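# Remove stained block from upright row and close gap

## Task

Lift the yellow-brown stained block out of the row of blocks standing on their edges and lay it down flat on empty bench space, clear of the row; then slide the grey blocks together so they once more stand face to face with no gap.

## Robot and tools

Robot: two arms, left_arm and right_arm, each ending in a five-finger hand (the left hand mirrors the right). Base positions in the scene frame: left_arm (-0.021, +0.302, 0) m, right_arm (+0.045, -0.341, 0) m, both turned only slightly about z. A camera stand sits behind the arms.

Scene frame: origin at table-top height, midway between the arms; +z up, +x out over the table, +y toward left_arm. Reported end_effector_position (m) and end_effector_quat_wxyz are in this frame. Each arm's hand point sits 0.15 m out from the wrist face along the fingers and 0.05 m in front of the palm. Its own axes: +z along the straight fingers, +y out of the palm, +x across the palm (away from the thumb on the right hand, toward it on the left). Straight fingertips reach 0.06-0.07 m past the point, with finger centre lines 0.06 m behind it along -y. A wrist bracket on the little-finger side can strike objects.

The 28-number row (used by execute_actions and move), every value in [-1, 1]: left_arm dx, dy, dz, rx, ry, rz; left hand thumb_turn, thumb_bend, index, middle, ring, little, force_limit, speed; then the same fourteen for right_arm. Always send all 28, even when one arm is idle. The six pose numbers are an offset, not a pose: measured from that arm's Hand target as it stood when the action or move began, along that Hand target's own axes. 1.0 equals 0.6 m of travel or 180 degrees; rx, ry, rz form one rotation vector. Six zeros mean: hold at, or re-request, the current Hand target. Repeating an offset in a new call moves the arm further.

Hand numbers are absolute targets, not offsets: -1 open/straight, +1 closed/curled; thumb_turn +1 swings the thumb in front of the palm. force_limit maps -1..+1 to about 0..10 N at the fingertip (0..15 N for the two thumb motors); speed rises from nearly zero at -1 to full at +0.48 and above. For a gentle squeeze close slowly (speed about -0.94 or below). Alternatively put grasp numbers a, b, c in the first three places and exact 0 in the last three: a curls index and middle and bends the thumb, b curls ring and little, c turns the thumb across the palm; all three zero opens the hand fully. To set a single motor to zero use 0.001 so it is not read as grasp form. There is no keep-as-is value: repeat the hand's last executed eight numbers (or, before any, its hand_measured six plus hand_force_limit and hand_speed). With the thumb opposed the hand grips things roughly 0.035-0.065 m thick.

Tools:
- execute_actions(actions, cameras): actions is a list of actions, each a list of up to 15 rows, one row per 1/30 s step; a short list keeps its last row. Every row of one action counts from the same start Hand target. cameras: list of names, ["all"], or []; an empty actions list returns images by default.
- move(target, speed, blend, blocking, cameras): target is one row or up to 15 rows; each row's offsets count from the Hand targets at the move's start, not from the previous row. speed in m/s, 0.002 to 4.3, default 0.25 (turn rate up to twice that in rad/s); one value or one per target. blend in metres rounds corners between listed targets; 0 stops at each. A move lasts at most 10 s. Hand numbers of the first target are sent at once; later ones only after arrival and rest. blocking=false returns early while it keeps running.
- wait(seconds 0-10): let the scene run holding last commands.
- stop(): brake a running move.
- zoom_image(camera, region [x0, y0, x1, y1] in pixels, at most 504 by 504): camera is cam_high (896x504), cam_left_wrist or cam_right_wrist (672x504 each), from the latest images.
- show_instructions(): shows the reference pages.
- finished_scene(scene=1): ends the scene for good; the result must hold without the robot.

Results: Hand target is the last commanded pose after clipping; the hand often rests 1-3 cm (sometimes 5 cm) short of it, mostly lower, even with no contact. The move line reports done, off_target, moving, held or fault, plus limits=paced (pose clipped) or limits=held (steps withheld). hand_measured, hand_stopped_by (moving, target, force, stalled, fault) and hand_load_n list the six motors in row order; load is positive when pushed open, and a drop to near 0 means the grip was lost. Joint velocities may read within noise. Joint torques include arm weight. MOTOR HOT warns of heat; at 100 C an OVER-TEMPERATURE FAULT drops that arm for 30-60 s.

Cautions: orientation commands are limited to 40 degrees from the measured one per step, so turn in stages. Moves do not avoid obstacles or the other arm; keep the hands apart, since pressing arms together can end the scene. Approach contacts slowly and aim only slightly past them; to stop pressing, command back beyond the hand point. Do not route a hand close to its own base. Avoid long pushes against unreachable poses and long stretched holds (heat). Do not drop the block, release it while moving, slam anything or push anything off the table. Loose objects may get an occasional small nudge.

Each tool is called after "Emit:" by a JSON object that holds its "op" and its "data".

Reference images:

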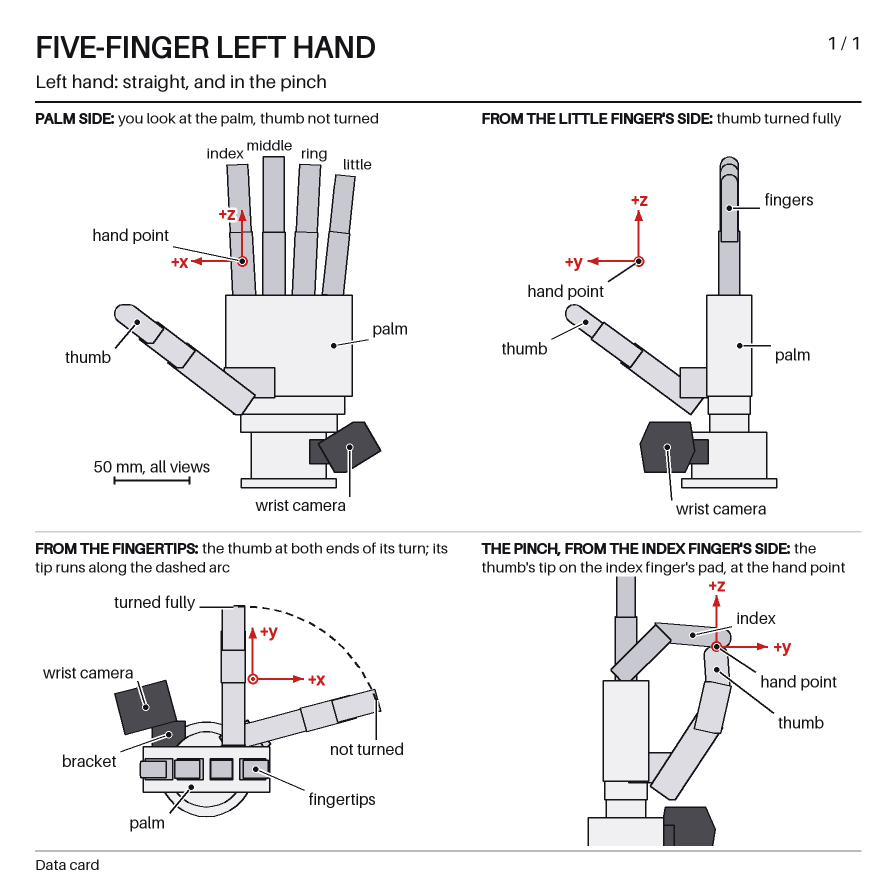

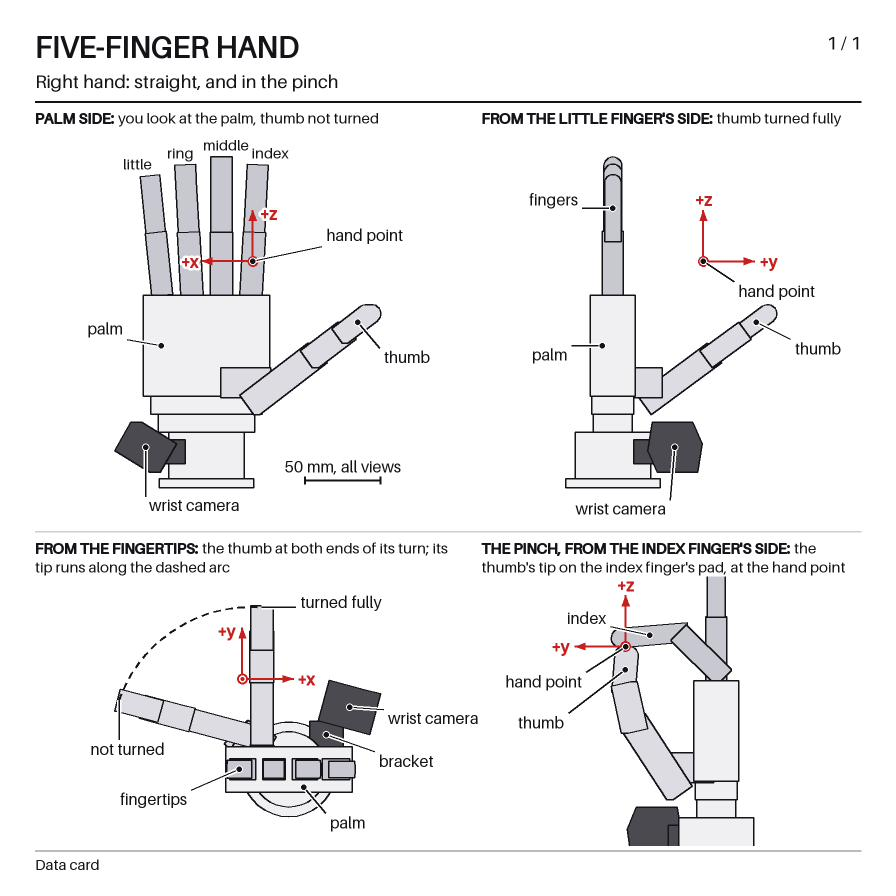

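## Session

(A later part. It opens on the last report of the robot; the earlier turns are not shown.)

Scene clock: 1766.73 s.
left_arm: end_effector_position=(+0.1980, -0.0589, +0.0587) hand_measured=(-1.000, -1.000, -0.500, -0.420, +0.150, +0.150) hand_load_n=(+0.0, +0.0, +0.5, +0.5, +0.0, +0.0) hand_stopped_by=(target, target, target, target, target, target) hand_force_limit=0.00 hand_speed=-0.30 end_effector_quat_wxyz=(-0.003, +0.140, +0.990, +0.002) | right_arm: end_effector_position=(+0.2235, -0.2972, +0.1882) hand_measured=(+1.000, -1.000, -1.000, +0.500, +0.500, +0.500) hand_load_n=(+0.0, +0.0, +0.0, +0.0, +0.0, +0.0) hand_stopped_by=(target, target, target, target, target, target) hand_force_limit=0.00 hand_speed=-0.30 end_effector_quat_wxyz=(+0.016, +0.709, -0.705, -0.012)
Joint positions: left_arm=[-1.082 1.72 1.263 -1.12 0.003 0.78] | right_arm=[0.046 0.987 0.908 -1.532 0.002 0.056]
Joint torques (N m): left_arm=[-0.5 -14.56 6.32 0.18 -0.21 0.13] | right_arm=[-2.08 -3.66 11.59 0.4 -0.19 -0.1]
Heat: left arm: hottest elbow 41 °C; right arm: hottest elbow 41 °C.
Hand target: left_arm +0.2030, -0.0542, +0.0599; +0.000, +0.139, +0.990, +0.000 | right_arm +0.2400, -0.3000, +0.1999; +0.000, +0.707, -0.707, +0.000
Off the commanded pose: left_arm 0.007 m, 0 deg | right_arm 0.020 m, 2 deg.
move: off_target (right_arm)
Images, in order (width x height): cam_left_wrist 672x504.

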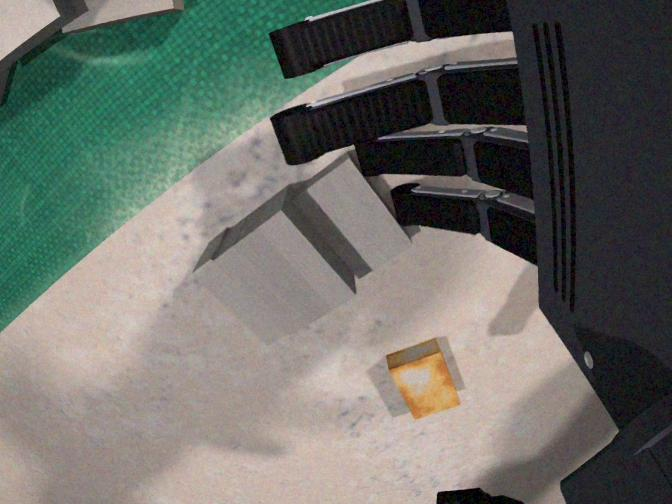

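Emit:
{"op": "execute_actions", "data": {"actions": [], "cameras": ["cam_high", "cam_left_wrist", "cam_right_wrist"]}}

Emit:
{"op": "zoom_image", "data": {"camera": "cam_high", "region": [382, 190, 422, 226]}}

Scene clock: 1799.70 s.
left_arm: end_effector_position=(+0.1980, -0.0589, +0.0589) hand_measured=(-1.000, -1.000, -0.500, -0.420, +0.150, +0.150) hand_load_n=(+0.0, +0.0, +0.5, +0.5, +0.0, +0.0) hand_stopped_by=(target, target, target, target, target, target) hand_force_limit=0.00 hand_speed=-0.30 end_effector_quat_wxyz=(-0.003, +0.140, +0.990, +0.001) | right_arm: end_effector_position=(+0.2235, -0.2972, +0.1882) hand_measured=(+1.000, -1.000, -1.000, +0.500, +0.500, +0.500) hand_load_n=(+0.0, +0.0, +0.0, +0.0, +0.0, +0.0) hand_stopped_by=(target, target, target, target, target, target) hand_force_limit=0.00 hand_speed=-0.30 end_effector_quat_wxyz=(+0.016, +0.709, -0.705, -0.012)
Joint positions: left_arm=[-1.082 1.719 1.263 -1.12 0.003 0.781] | right_arm=[0.046 0.987 0.908 -1.532 0.002 0.056]
Joint velocities: within noise
Joint torques (N m): left_arm=[-0.21 -14.92 6.3 0.17 -0.17 0.1] | right_arm=[-2.08 -3.66 11.56 0.4 -0.17 -0.11]
Heat: left arm: hottest elbow 39 °C; right arm: hottest elbow 41 °C.
Hand target: left_arm +0.2030, -0.0542, +0.0600; +0.000, +0.139, +0.990, +0.000 | right_arm +0.2400, -0.3000, +0.1999; +0.000, +0.707, -0.707, +0.000
Off the commanded pose: left_arm 0.007 m, 0 deg | right_arm 0.020 m, 2 deg.

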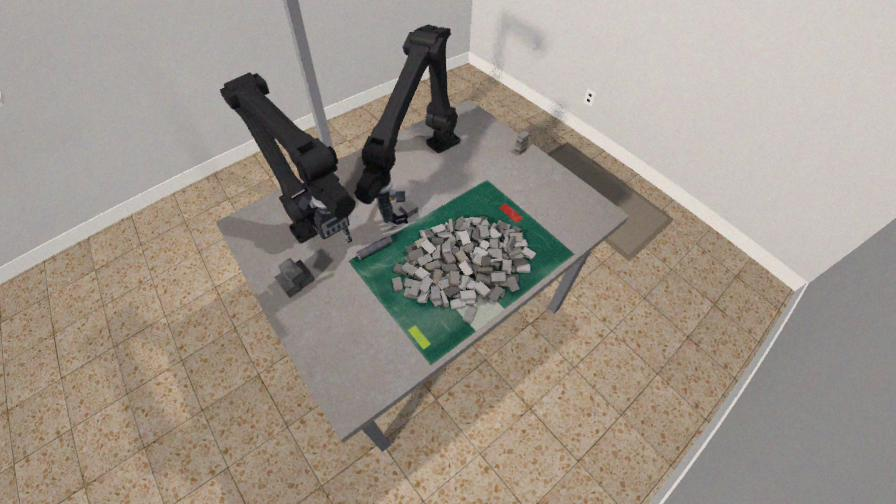

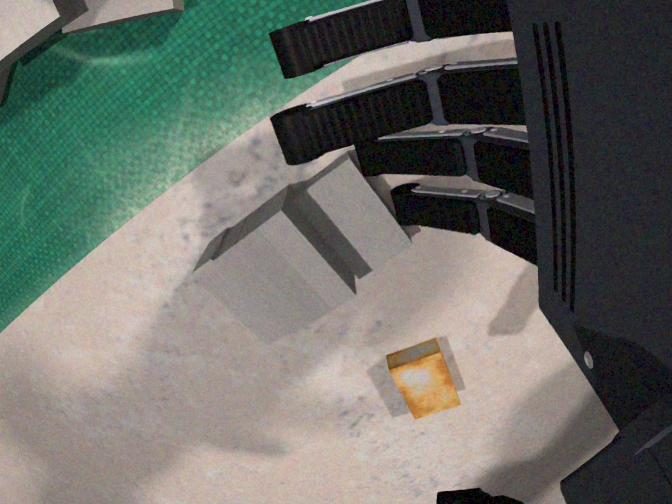

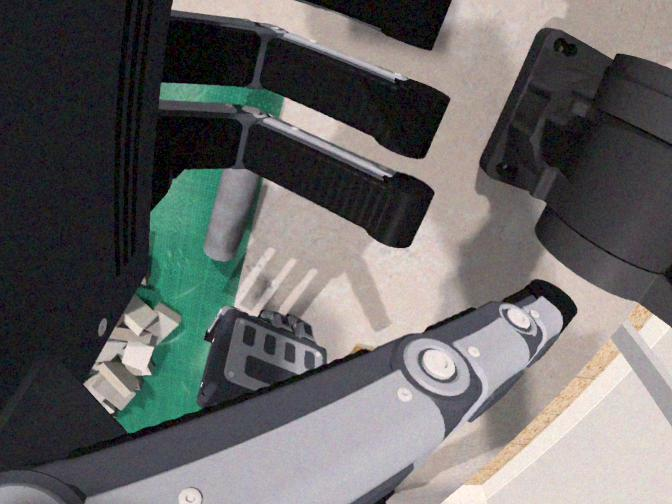

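Scaled by 12.600 from the camera's 896x504 image, which has a finer 1280x720 frame.

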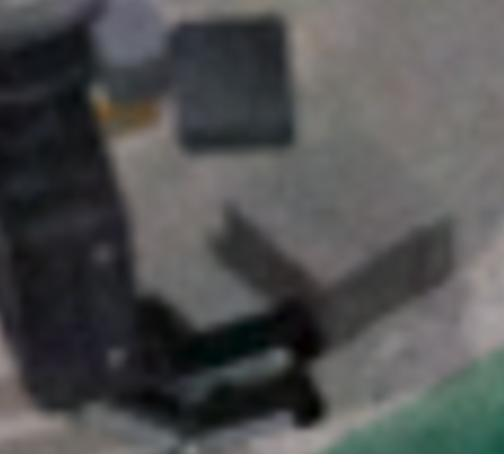

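Emit:
{"op": "move", "data": {"target": [-0.0008,0.0155,0,0,0,0,-1,-1,-0.5,-0.42,0.15,0.15,0,-0.3,0,0,0,0,0,0,1,-1,-1,0.5,0.5,0.5,0,-0.3], "speed": 0.04, "cameras": ["cam_left_wrist","cam_high"]}}

Emit:
{"op": "zoom_image", "data": {"camera": "cam_left_wrist", "region": [190, 130, 430, 340]}}

Emit:
{"op": "zoom_image", "data": {"camera": "cam_high", "region": [382, 190, 422, 226]}}

Scene clock: 1861.33 s.
left_arm: end_effector_position=(+0.2004, -0.0501, +0.0587) hand_measured=(-1.000, -1.000, -0.500, -0.420, +0.150, +0.150) hand_load_n=(+0.0, +0.0, +1.0, +0.0, +0.0, +0.0) hand_stopped_by=(target, target, target, target, target, target) hand_force_limit=0.00 hand_speed=-0.30 end_effector_quat_wxyz=(-0.004, +0.139, +0.990, +0.002) | right_arm: end_effector_position=(+0.2235, -0.2972, +0.1882) hand_measured=(+1.000, -1.000, -1.000, +0.500, +0.500, +0.500) hand_load_n=(+0.0, +0.0, +0.0, +0.0, +0.0, +0.5) hand_stopped_by=(target, target, target, target, target, target) hand_force_limit=0.00 hand_speed=-0.30 end_effector_quat_wxyz=(+0.016, +0.709, -0.705, -0.012)
Joint positions: left_arm=[-1.068 1.705 1.243 -1.116 0.004 0.792] | right_arm=[0.046 0.987 0.908 -1.532 0.002 0.056]
Joint torques (N m): left_arm=[0.03 -14.45 6.34 0.16 -0.23 0.11] | right_arm=[-2.08 -3.66 11.56 0.43 -0.17 -0.11]
Heat: left arm: hottest elbow 38 °C; right arm: hottest elbow 41 °C.
Hand target: left_arm +0.2061, -0.0453, +0.0599; +0.000, +0.139, +0.990, +0.000 | right_arm +0.2400, -0.3000, +0.1999; +0.000, +0.707, -0.707, +0.000
Off the commanded pose: left_arm 0.007 m, 0 deg | right_arm 0.020 m, 2 deg.
move: off_target (right_arm)
Images, in order (width x height): cam_high 896x504, cam_left_wrist 672x504.

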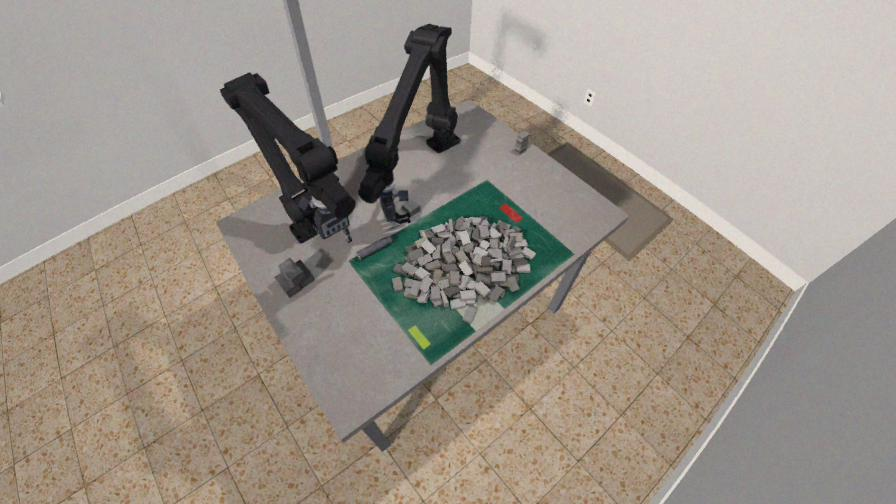

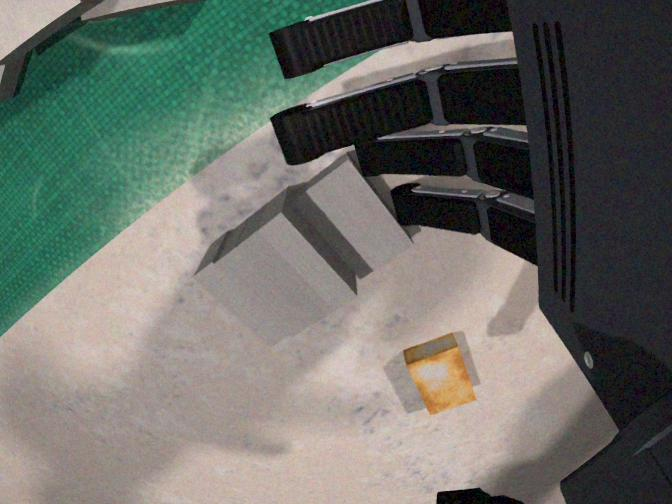

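Scaled by 2.100 from the camera's 672x504 image, which has a finer 960x720 frame.

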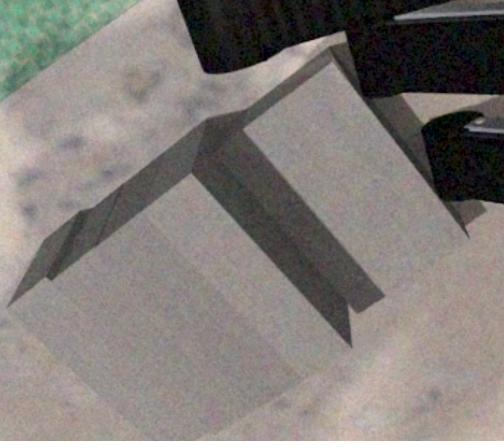

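Scaled by 12.600 from the camera's 896x504 image, which has a finer 1280x720 frame.

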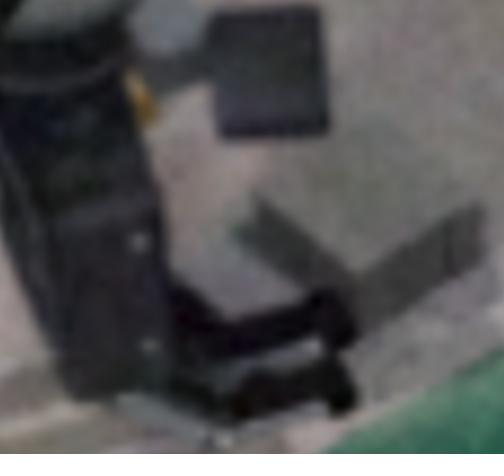

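Emit:
{"op": "move", "data": {"target": [0,0.003,-0.025,0,0,0,-1,-1,-0.5,-0.42,0.15,0.15,0,-0.3,0,0,0,0,0,0,1,-1,-1,0.5,0.5,0.5,0,-0.3], "speed": 0.03, "cameras": ["cam_left_wrist","cam_high"]}}

Emit:
{"op": "zoom_image", "data": {"camera": "cam_left_wrist", "region": [190, 130, 430, 340]}}

Emit:
{"op": "zoom_image", "data": {"camera": "cam_high", "region": [382, 190, 422, 226]}}

Scene clock: 1906.60 s.
left_arm: end_effector_position=(+0.2015, -0.0462, +0.0678) hand_measured=(-1.000, -1.000, -0.500, -0.420, +0.150, +0.150) hand_load_n=(+0.0, +0.0, +0.0, +0.5, +0.0, +0.0) hand_stopped_by=(target, target, target, target, target, target) hand_force_limit=0.00 hand_speed=-0.30 end_effector_quat_wxyz=(-0.002, +0.140, +0.990, +0.000) | right_arm: end_effector_position=(+0.2235, -0.2972, +0.1882) hand_measured=(+1.000, -1.000, -1.000, +0.500, +0.500, +0.500) hand_load_n=(+0.0, +0.0, +0.0, +0.0, +0.0, +0.0) hand_stopped_by=(target, target, target, target, target, target) hand_force_limit=0.00 hand_speed=-0.30 end_effector_quat_wxyz=(+0.016, +0.709, -0.705, -0.012)
Joint positions: left_arm=[-1.063 1.685 1.243 -1.132 0.004 0.8] | right_arm=[0.046 0.987 0.908 -1.532 0.002 0.056]
Joint torques (N m): left_arm=[-0.26 -13.98 7.79 -0.59 -0.22 0.07] | right_arm=[-2.02 -3.78 11.55 0.38 -0.18 -0.11]
Heat: left arm: hottest elbow 39 °C; right arm: hottest elbow 42 °C.
Hand target: left_arm +0.2066, -0.0436, +0.0750; +0.000, +0.139, +0.990, +0.000 | right_arm +0.2400, -0.3000, +0.1999; +0.000, +0.707, -0.707, +0.000
Off the commanded pose: left_arm 0.009 m, 0 deg | right_arm 0.020 m, 2 deg.
move: off_target (right_arm)
Images, in order (width x height): cam_high 896x504, cam_left_wrist 672x504.

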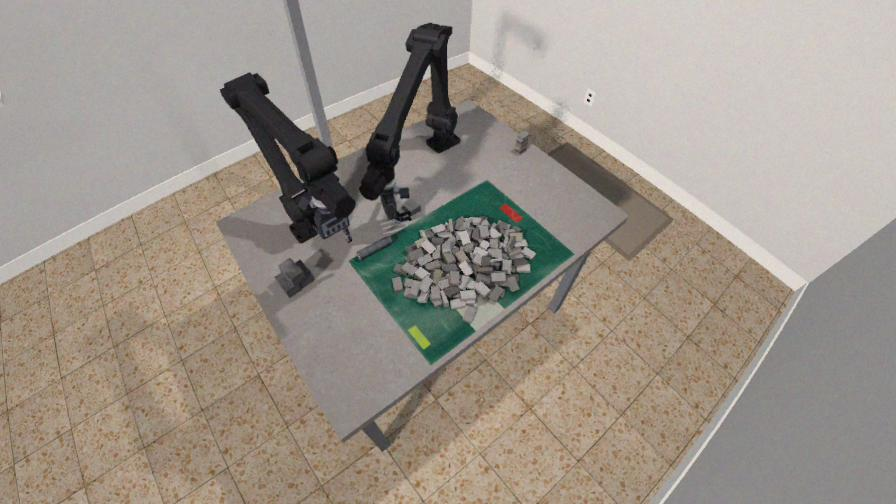

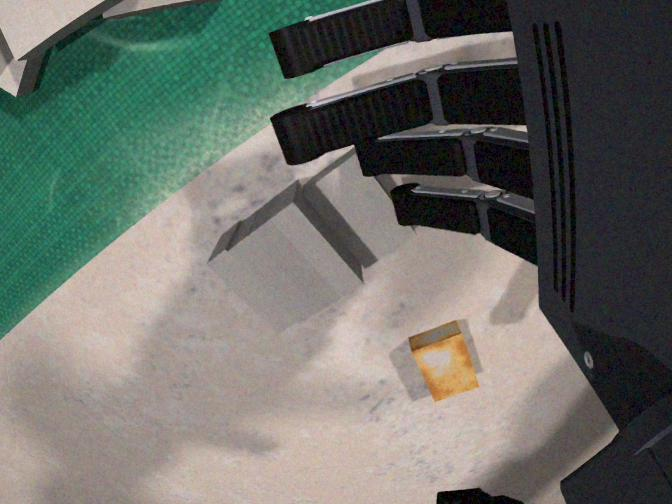

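Scaled by 2.100 from the camera's 672x504 image, which has a finer 960x720 frame.

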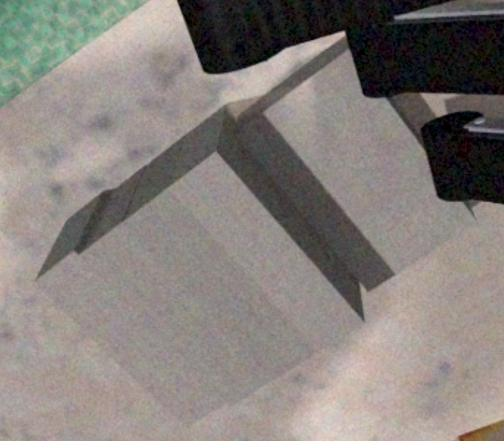

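Scaled by 12.600 from the camera's 896x504 image, which has a finer 1280x720 frame.

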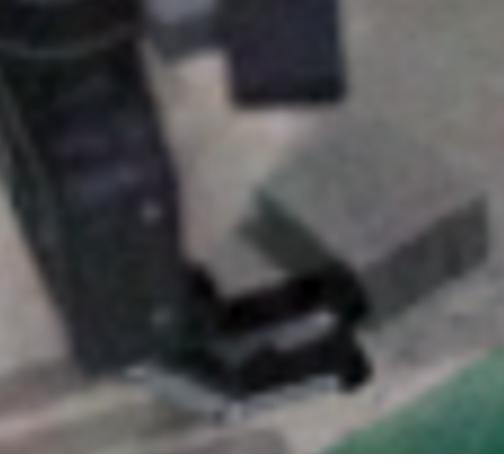

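Emit:
{"op": "execute_actions", "data": {"actions": []}}

Emit:
{"op": "zoom_image", "data": {"camera": "cam_left_wrist", "region": [190, 130, 430, 340]}}

Emit:
{"op": "zoom_image", "data": {"camera": "cam_high", "region": [372, 180, 432, 226]}}

Scene clock: 1924.63 s.
left_arm: end_effector_position=(+0.2015, -0.0462, +0.0678) hand_measured=(-1.000, -1.000, -0.500, -0.420, +0.150, +0.150) hand_load_n=(+0.0, +0.0, +0.0, +0.5, +0.0, +0.0) hand_stopped_by=(target, target, target, target, target, target) hand_force_limit=0.00 hand_speed=-0.30 end_effector_quat_wxyz=(-0.002, +0.140, +0.990, +0.000) | right_arm: end_effector_position=(+0.2235, -0.2972, +0.1882) hand_measured=(+1.000, -1.000, -1.000, +0.500, +0.500, +0.500) hand_load_n=(+0.5, +0.0, +0.0, +0.0, +0.0, +0.0) hand_stopped_by=(target, target, target, target, target, target) hand_force_limit=0.00 hand_speed=-0.30 end_effector_quat_wxyz=(+0.016, +0.709, -0.705, -0.012)
Joint positions: left_arm=[-1.063 1.685 1.243 -1.132 0.004 0.801] | right_arm=[0.046 0.987 0.908 -1.532 0.002 0.056]
Joint velocities: within noise
Joint torques (N m): left_arm=[-0.21 -13.98 7.75 -0.62 -0.25 0.1] | right_arm=[-2.08 -3.72 11.55 0.42 -0.18 -0.11]
Heat: left arm: hottest elbow 40 °C; right arm: hottest elbow 42 °C.
Hand target: left_arm +0.2066, -0.0436, +0.0750; +0.000, +0.139, +0.990, +0.000 | right_arm +0.2400, -0.3000, +0.1999; +0.000, +0.707, -0.707, +0.000
Off the commanded pose: left_arm 0.009 m, 0 deg | right_arm 0.020 m, 2 deg.

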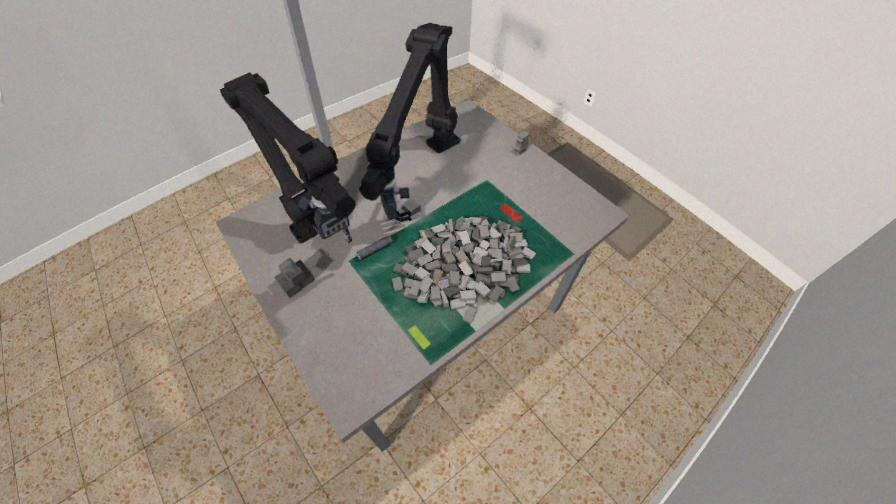

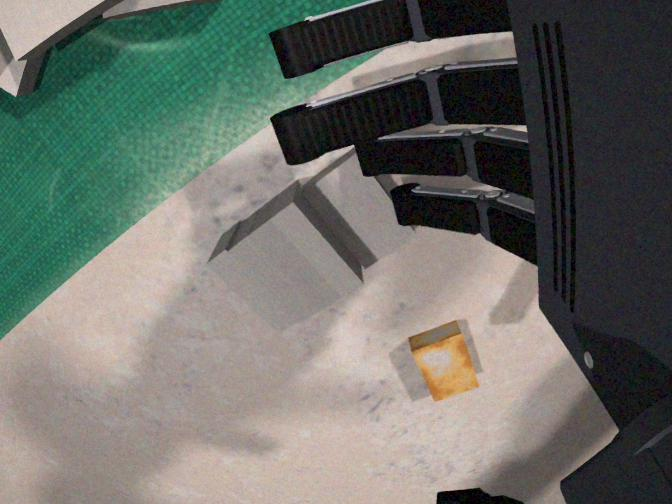

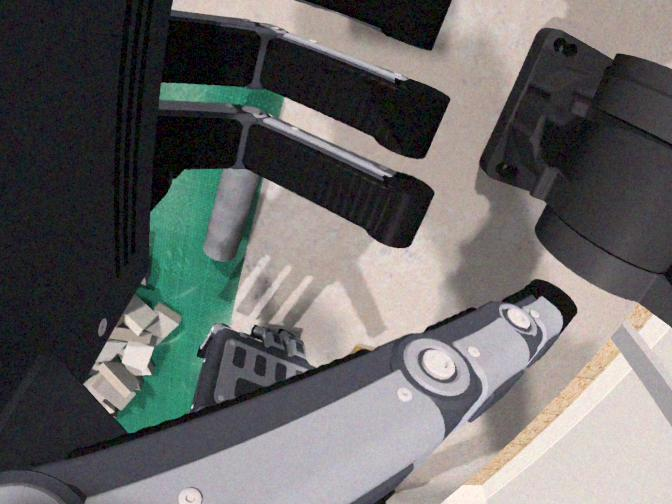

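Scaled by 2.100 from the camera's 672x504 image, which has a finer 960x720 frame.

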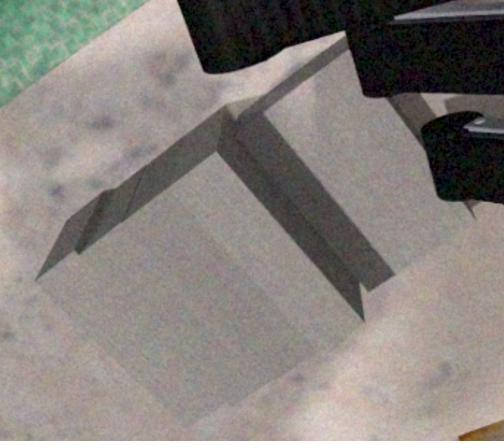

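Scaled by 8.400 from the camera's 896x504 image, which has a finer 1280x720 frame.

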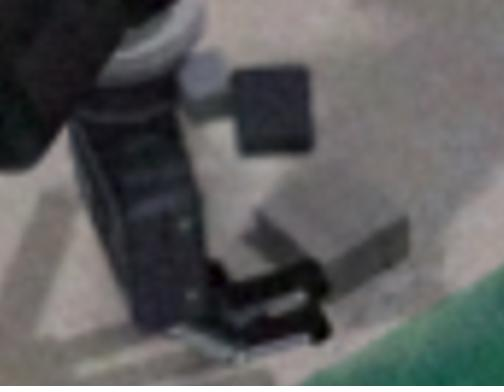

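Emit:
{"op": "move", "data": {"target": [[-0.00524,-0.01826,-0.075,0,0,0,-1,-1,-0.5,-0.42,0.15,0.15,0,-0.3,0,0,0,0,0,0,1,-1,-1,0.5,0.5,0.5,0,-0.3],[0.0627,0.0576,-0.2417,0.2267,-0.2577,-0.4942,1,-1,0.8,0.05,0.8,0.8,0,-0.3,0,0,0,0,0,0,1,-1,-1,0.5,0.5,0.5,0,-0.3]], "speed": [0.06,0.2], "blend": [0.01,0], "cameras": ["all"]}}

Scene clock: 2123.77 s.
left_arm: end_effector_position=(+0.1829, +0.0004, +0.2184) hand_measured=(+1.000, -1.000, +0.800, +0.050, +0.800, +0.800) hand_load_n=(+0.0, +0.0, +0.0, +0.0, +0.0, +0.0) hand_stopped_by=(target, target, target, target, target, target) hand_force_limit=0.00 hand_speed=-0.30 end_effector_quat_wxyz=(+0.302, -0.579, +0.672, -0.350) | right_arm: end_effector_position=(+0.2235, -0.2972, +0.1882) hand_measured=(+1.000, -1.000, -1.000, +0.500, +0.500, +0.500) hand_load_n=(+0.0, +0.0, +0.0, +0.0, +0.5, +0.0) hand_stopped_by=(target, target, target, target, target, target) hand_force_limit=0.00 hand_speed=-0.30 end_effector_quat_wxyz=(+0.016, +0.709, -0.705, -0.012)
Joint positions: left_arm=[-1.256 0.918 0.834 -0.908 -0.818 -0.839] | right_arm=[0.046 0.987 0.908 -1.532 0.002 0.056]
Joint torques (N m): left_arm=[-1.79 -3.9 8.77 0.39 -0.59 -0.09] | right_arm=[-2.08 -3.72 11.55 0.4 -0.17 -0.11]
Heat: left arm: hottest elbow 41 °C; right arm: hottest elbow 42 °C.
Hand target: left_arm +0.1801, +0.0000, +0.2199; +0.301, -0.578, +0.673, -0.350 | right_arm +0.2400, -0.3000, +0.1999; +0.000, +0.707, -0.707, +0.000
Off the commanded pose: left_arm 0.003 m, 0 deg | right_arm 0.020 m, 2 deg.
move: off_target (right_arm)

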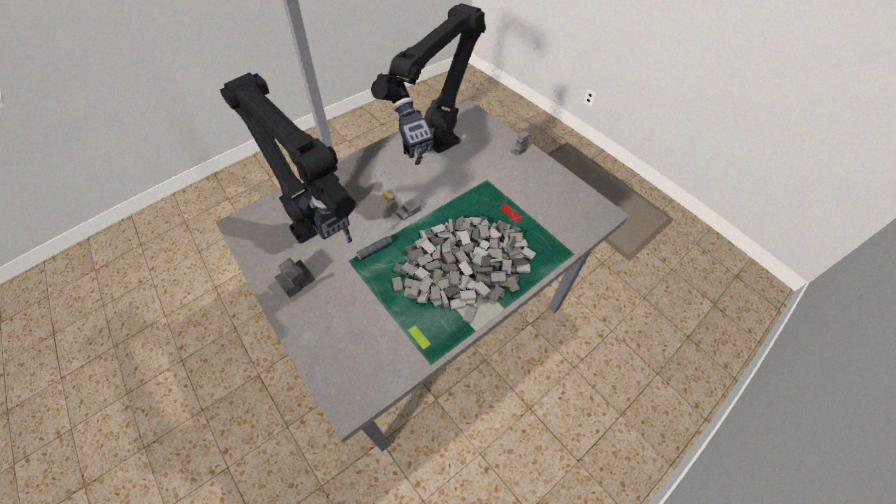

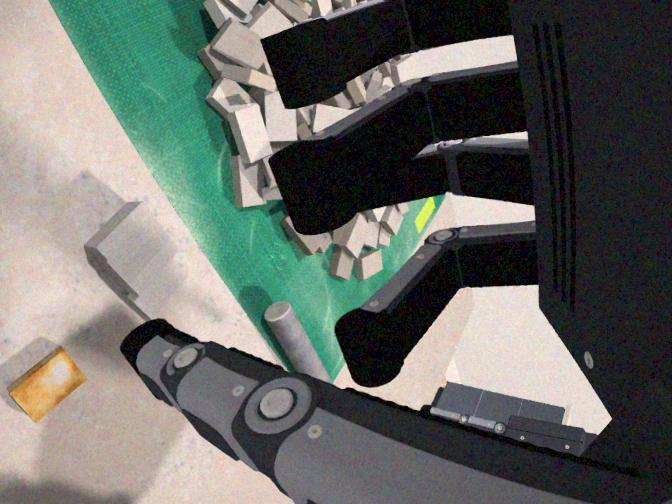

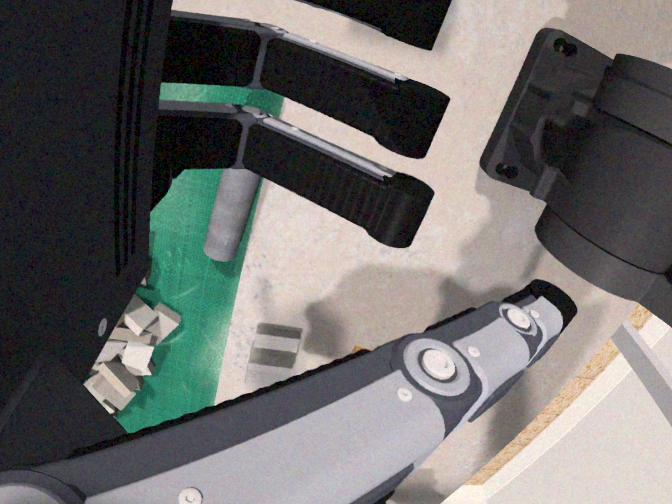

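Emit:
{"op": "zoom_image", "data": {"camera": "cam_right_wrist", "region": [225, 300, 325, 400]}}

Emit:
{"op": "zoom_image", "data": {"camera": "cam_high", "region": [376, 186, 426, 226]}}

Emit:
{"op": "zoom_image", "data": {"camera": "cam_left_wrist", "region": [60, 180, 220, 340]}}

Scaled by 5.040 from the camera's 672x504 image, which has a finer 960x720 frame.

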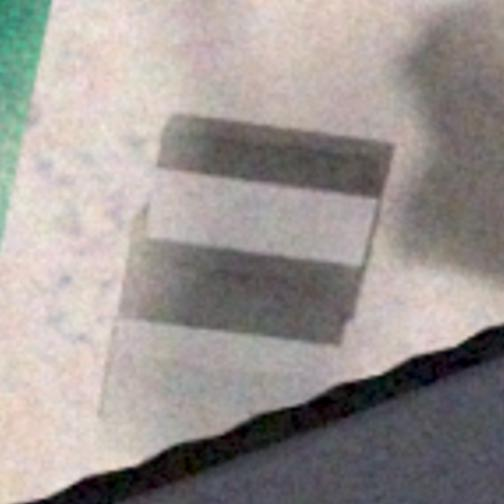

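Scaled by 10.080 from the camera's 896x504 image, which has a finer 1280x720 frame.

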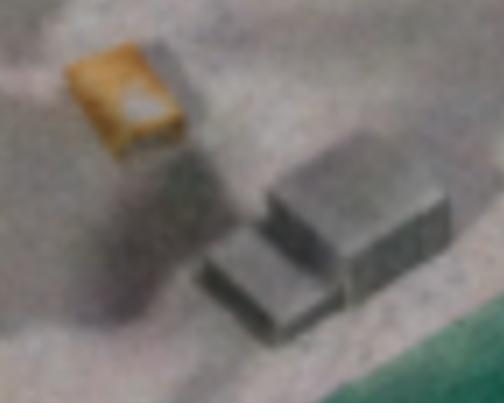

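Scaled by 3.150 from the camera's 672x504 image, which has a finer 960x720 frame.

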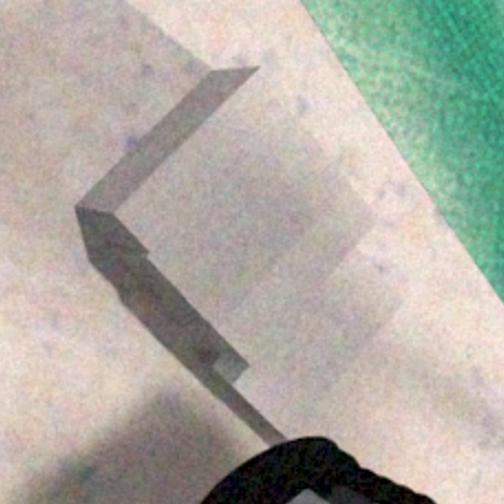

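Emit:
{"op": "move", "data": {"target": [0.1170,0.1601,0.2072,0,0,0,1,-1,0.8,0.05,0.8,0.8,0,-0.3,0,0,0,0,0,0,1,-1,-1,0.5,0.5,0.5,0,-0.3], "speed": 0.15, "cameras": ["all"]}}

Scene clock: 2136.50 s.
left_arm: end_effector_position=(+0.2114, -0.0749, +0.0717) hand_measured=(+1.000, -1.000, +0.800, +0.050, +0.800, +0.800) hand_load_n=(+0.0, +0.0, +0.5, +0.0, +0.0, +0.0) hand_stopped_by=(target, target, target, target, target, target) hand_force_limit=0.00 hand_speed=-0.30 end_effector_quat_wxyz=(+0.301, -0.577, +0.674, -0.349) | right_arm: end_effector_position=(+0.2235, -0.2972, +0.1882) hand_measured=(+1.000, -1.000, -1.000, +0.500, +0.500, +0.500) hand_load_n=(+0.0, +0.0, +0.0, +0.0, +0.0, +0.0) hand_stopped_by=(target, target, target, target, target, target) hand_force_limit=0.00 hand_speed=-0.30 end_effector_quat_wxyz=(+0.016, +0.709, -0.705, -0.012)
Joint positions: left_arm=[-1.245 1.32 0.707 -0.367 -0.806 -0.821] | right_arm=[0.046 0.987 0.908 -1.532 0.002 0.056]
Joint torques (N m): left_arm=[-0.85 -7.24 7.28 1.52 -0.46 0.07] | right_arm=[-2.08 -3.72 11.59 0.42 -0.18 -0.11]
Heat: left arm: hottest elbow 41 °C; right arm: hottest elbow 42 °C.
Hand target: left_arm +0.2158, -0.0765, +0.0700; +0.301, -0.578, +0.673, -0.350 | right_arm +0.2400, -0.3000, +0.1999; +0.000, +0.707, -0.707, +0.000
Off the commanded pose: left_arm 0.005 m, 0 deg | right_arm 0.020 m, 2 deg.
move: off_target (right_arm)

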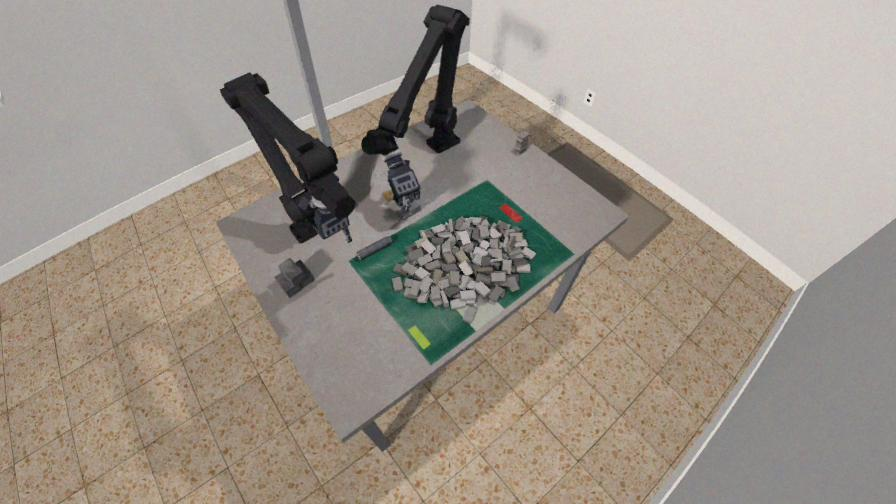

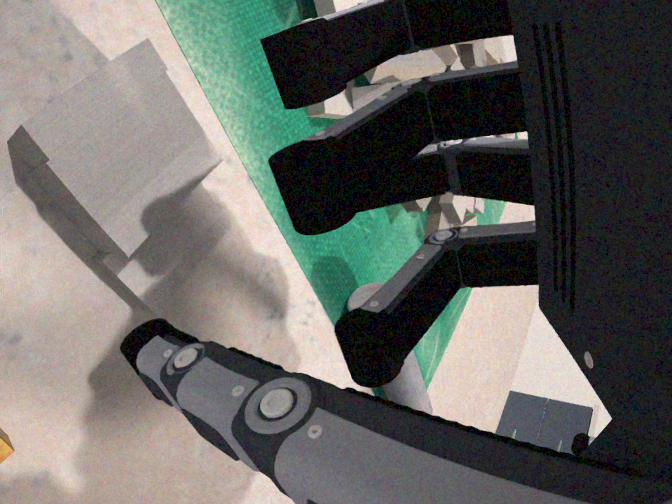

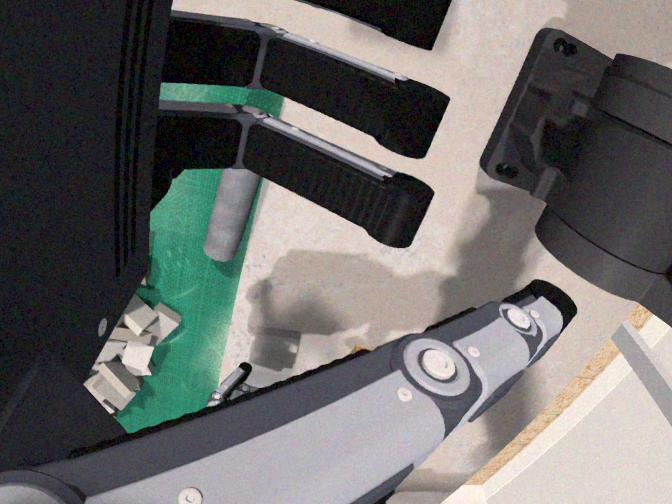

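Emit:
{"op": "zoom_image", "data": {"camera": "cam_high", "region": [376, 180, 432, 226]}}

Emit:
{"op": "zoom_image", "data": {"camera": "cam_right_wrist", "region": [200, 290, 320, 410]}}

Emit:
{"op": "zoom_image", "data": {"camera": "cam_left_wrist", "region": [0, 30, 420, 390]}}

Scaled by 9.000 from the camera's 896x504 image, which has a finer 1280x720 frame.

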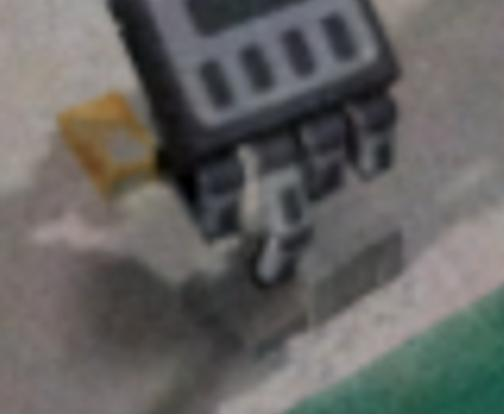

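Scaled by 4.200 from the camera's 672x504 image, which has a finer 960x720 frame.

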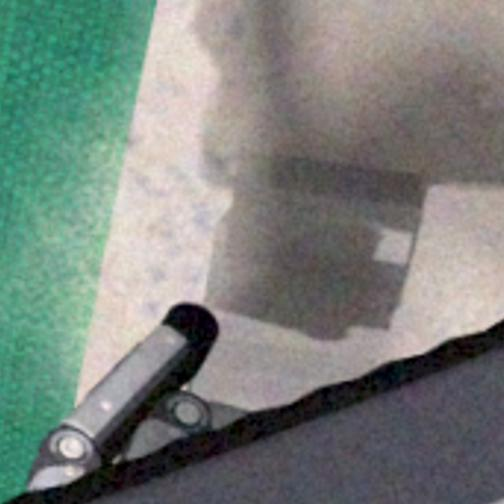

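Scaled by 1.200 from the camera's 672x504 image, which has a finer 960x720 frame.

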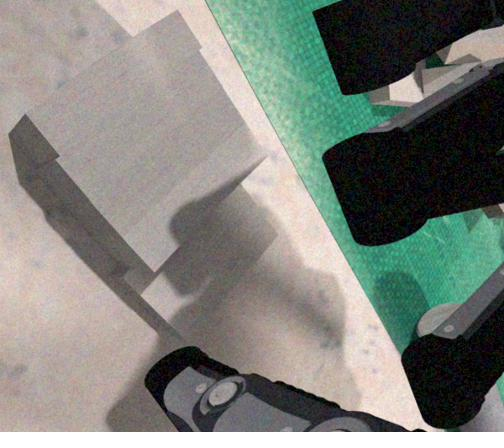

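Emit:
{"op": "move", "data": {"target": [0,0.0273,0.0191,0,0,0,1,-1,0.8,0.05,0.8,0.8,0,-0.3,0,0,0,0,0,0,1,-1,-1,0.5,0.5,0.5,0,-0.3], "speed": 0.06, "cameras": ["all"]}}

Emit:
{"op": "zoom_image", "data": {"camera": "cam_right_wrist", "region": [200, 270, 320, 390]}}

Emit:
{"op": "zoom_image", "data": {"camera": "cam_left_wrist", "region": [0, 100, 420, 460]}}

Emit:
{"op": "zoom_image", "data": {"camera": "cam_high", "region": [376, 180, 432, 226]}}

Scene clock: 2165.67 s.
left_arm: end_effector_position=(+0.2119, -0.0764, +0.0538) hand_measured=(+1.000, -1.000, +0.800, +0.050, +0.800, +0.800) hand_load_n=(+0.0, +0.0, +0.0, +0.0, +0.0, +0.0) hand_stopped_by=(target, target, target, target, target, target) hand_force_limit=0.00 hand_speed=-0.30 end_effector_quat_wxyz=(+0.300, -0.577, +0.673, -0.351) | right_arm: end_effector_position=(+0.2235, -0.2972, +0.1882) hand_measured=(+1.000, -1.000, -1.000, +0.500, +0.500, +0.500) hand_load_n=(+0.0, +0.0, +0.0, +0.0, +0.0, +0.0) hand_stopped_by=(target, target, target, target, target, target) hand_force_limit=0.00 hand_speed=-0.30 end_effector_quat_wxyz=(+0.016, +0.709, -0.705, -0.012)
Joint positions: left_arm=[-1.245 1.36 0.683 -0.299 -0.806 -0.82] | right_arm=[0.046 0.987 0.908 -1.532 0.002 0.056]
Joint torques (N m): left_arm=[-0.62 -7.18 6.76 1.5 -0.46 0.09] | right_arm=[-2.02 -3.84 11.56 0.39 -0.18 -0.11]
Heat: left arm: hottest elbow 39 °C; right arm: hottest elbow 42 °C.
Hand target: left_arm +0.2158, -0.0765, +0.0500; +0.301, -0.578, +0.673, -0.350 | right_arm +0.2400, -0.3000, +0.1999; +0.000, +0.707, -0.707, +0.000
Off the commanded pose: left_arm 0.005 m, 0 deg | right_arm 0.020 m, 2 deg.
move: off_target (right_arm)

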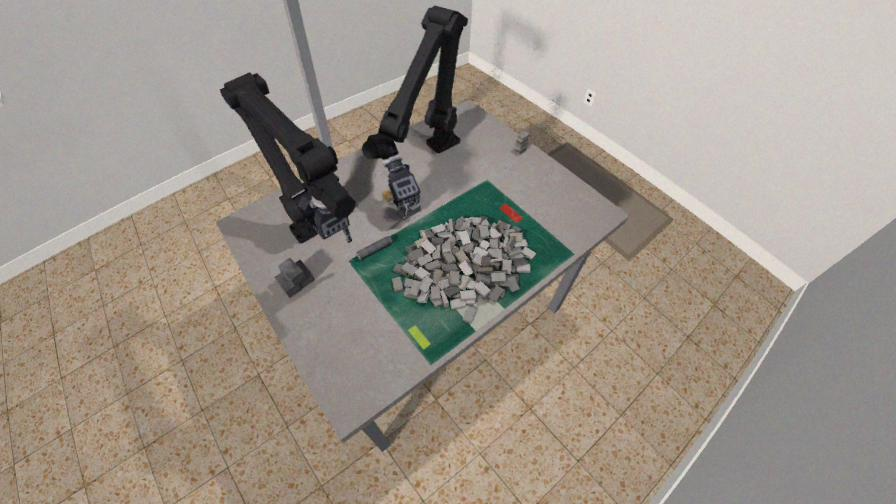

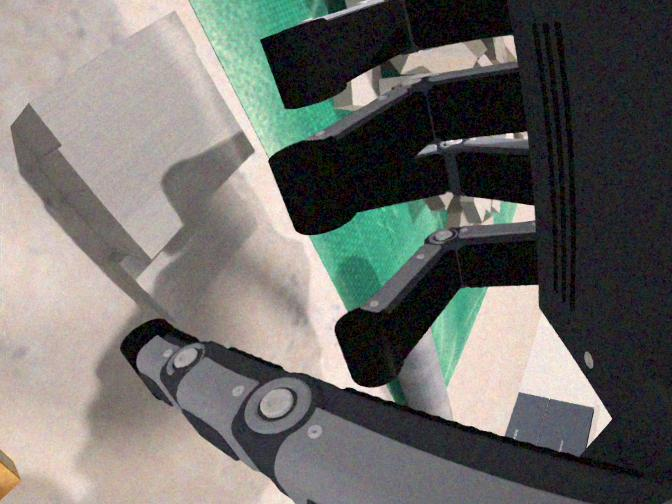

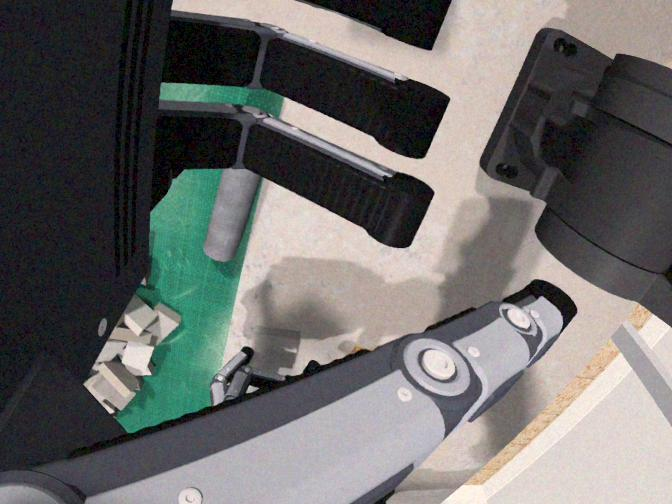

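Scaled by 4.200 from the camera's 672x504 image, which has a finer 960x720 frame.

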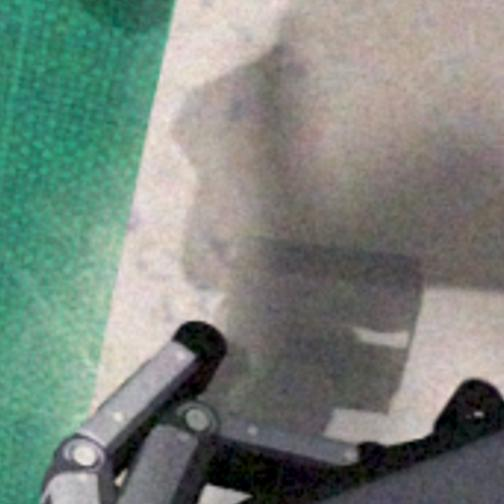

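Scaled by 1.200 from the camera's 672x504 image, which has a finer 960x720 frame.

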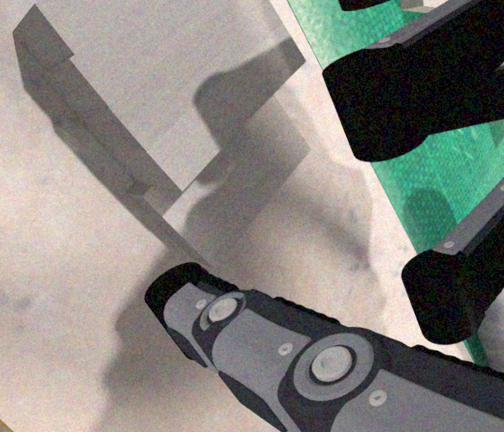

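Scaled by 9.000 from the camera's 896x504 image, which has a finer 1280x720 frame.

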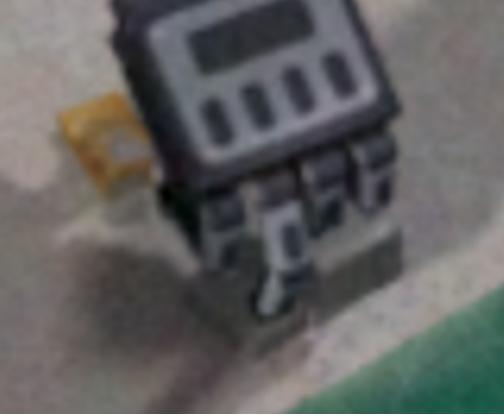

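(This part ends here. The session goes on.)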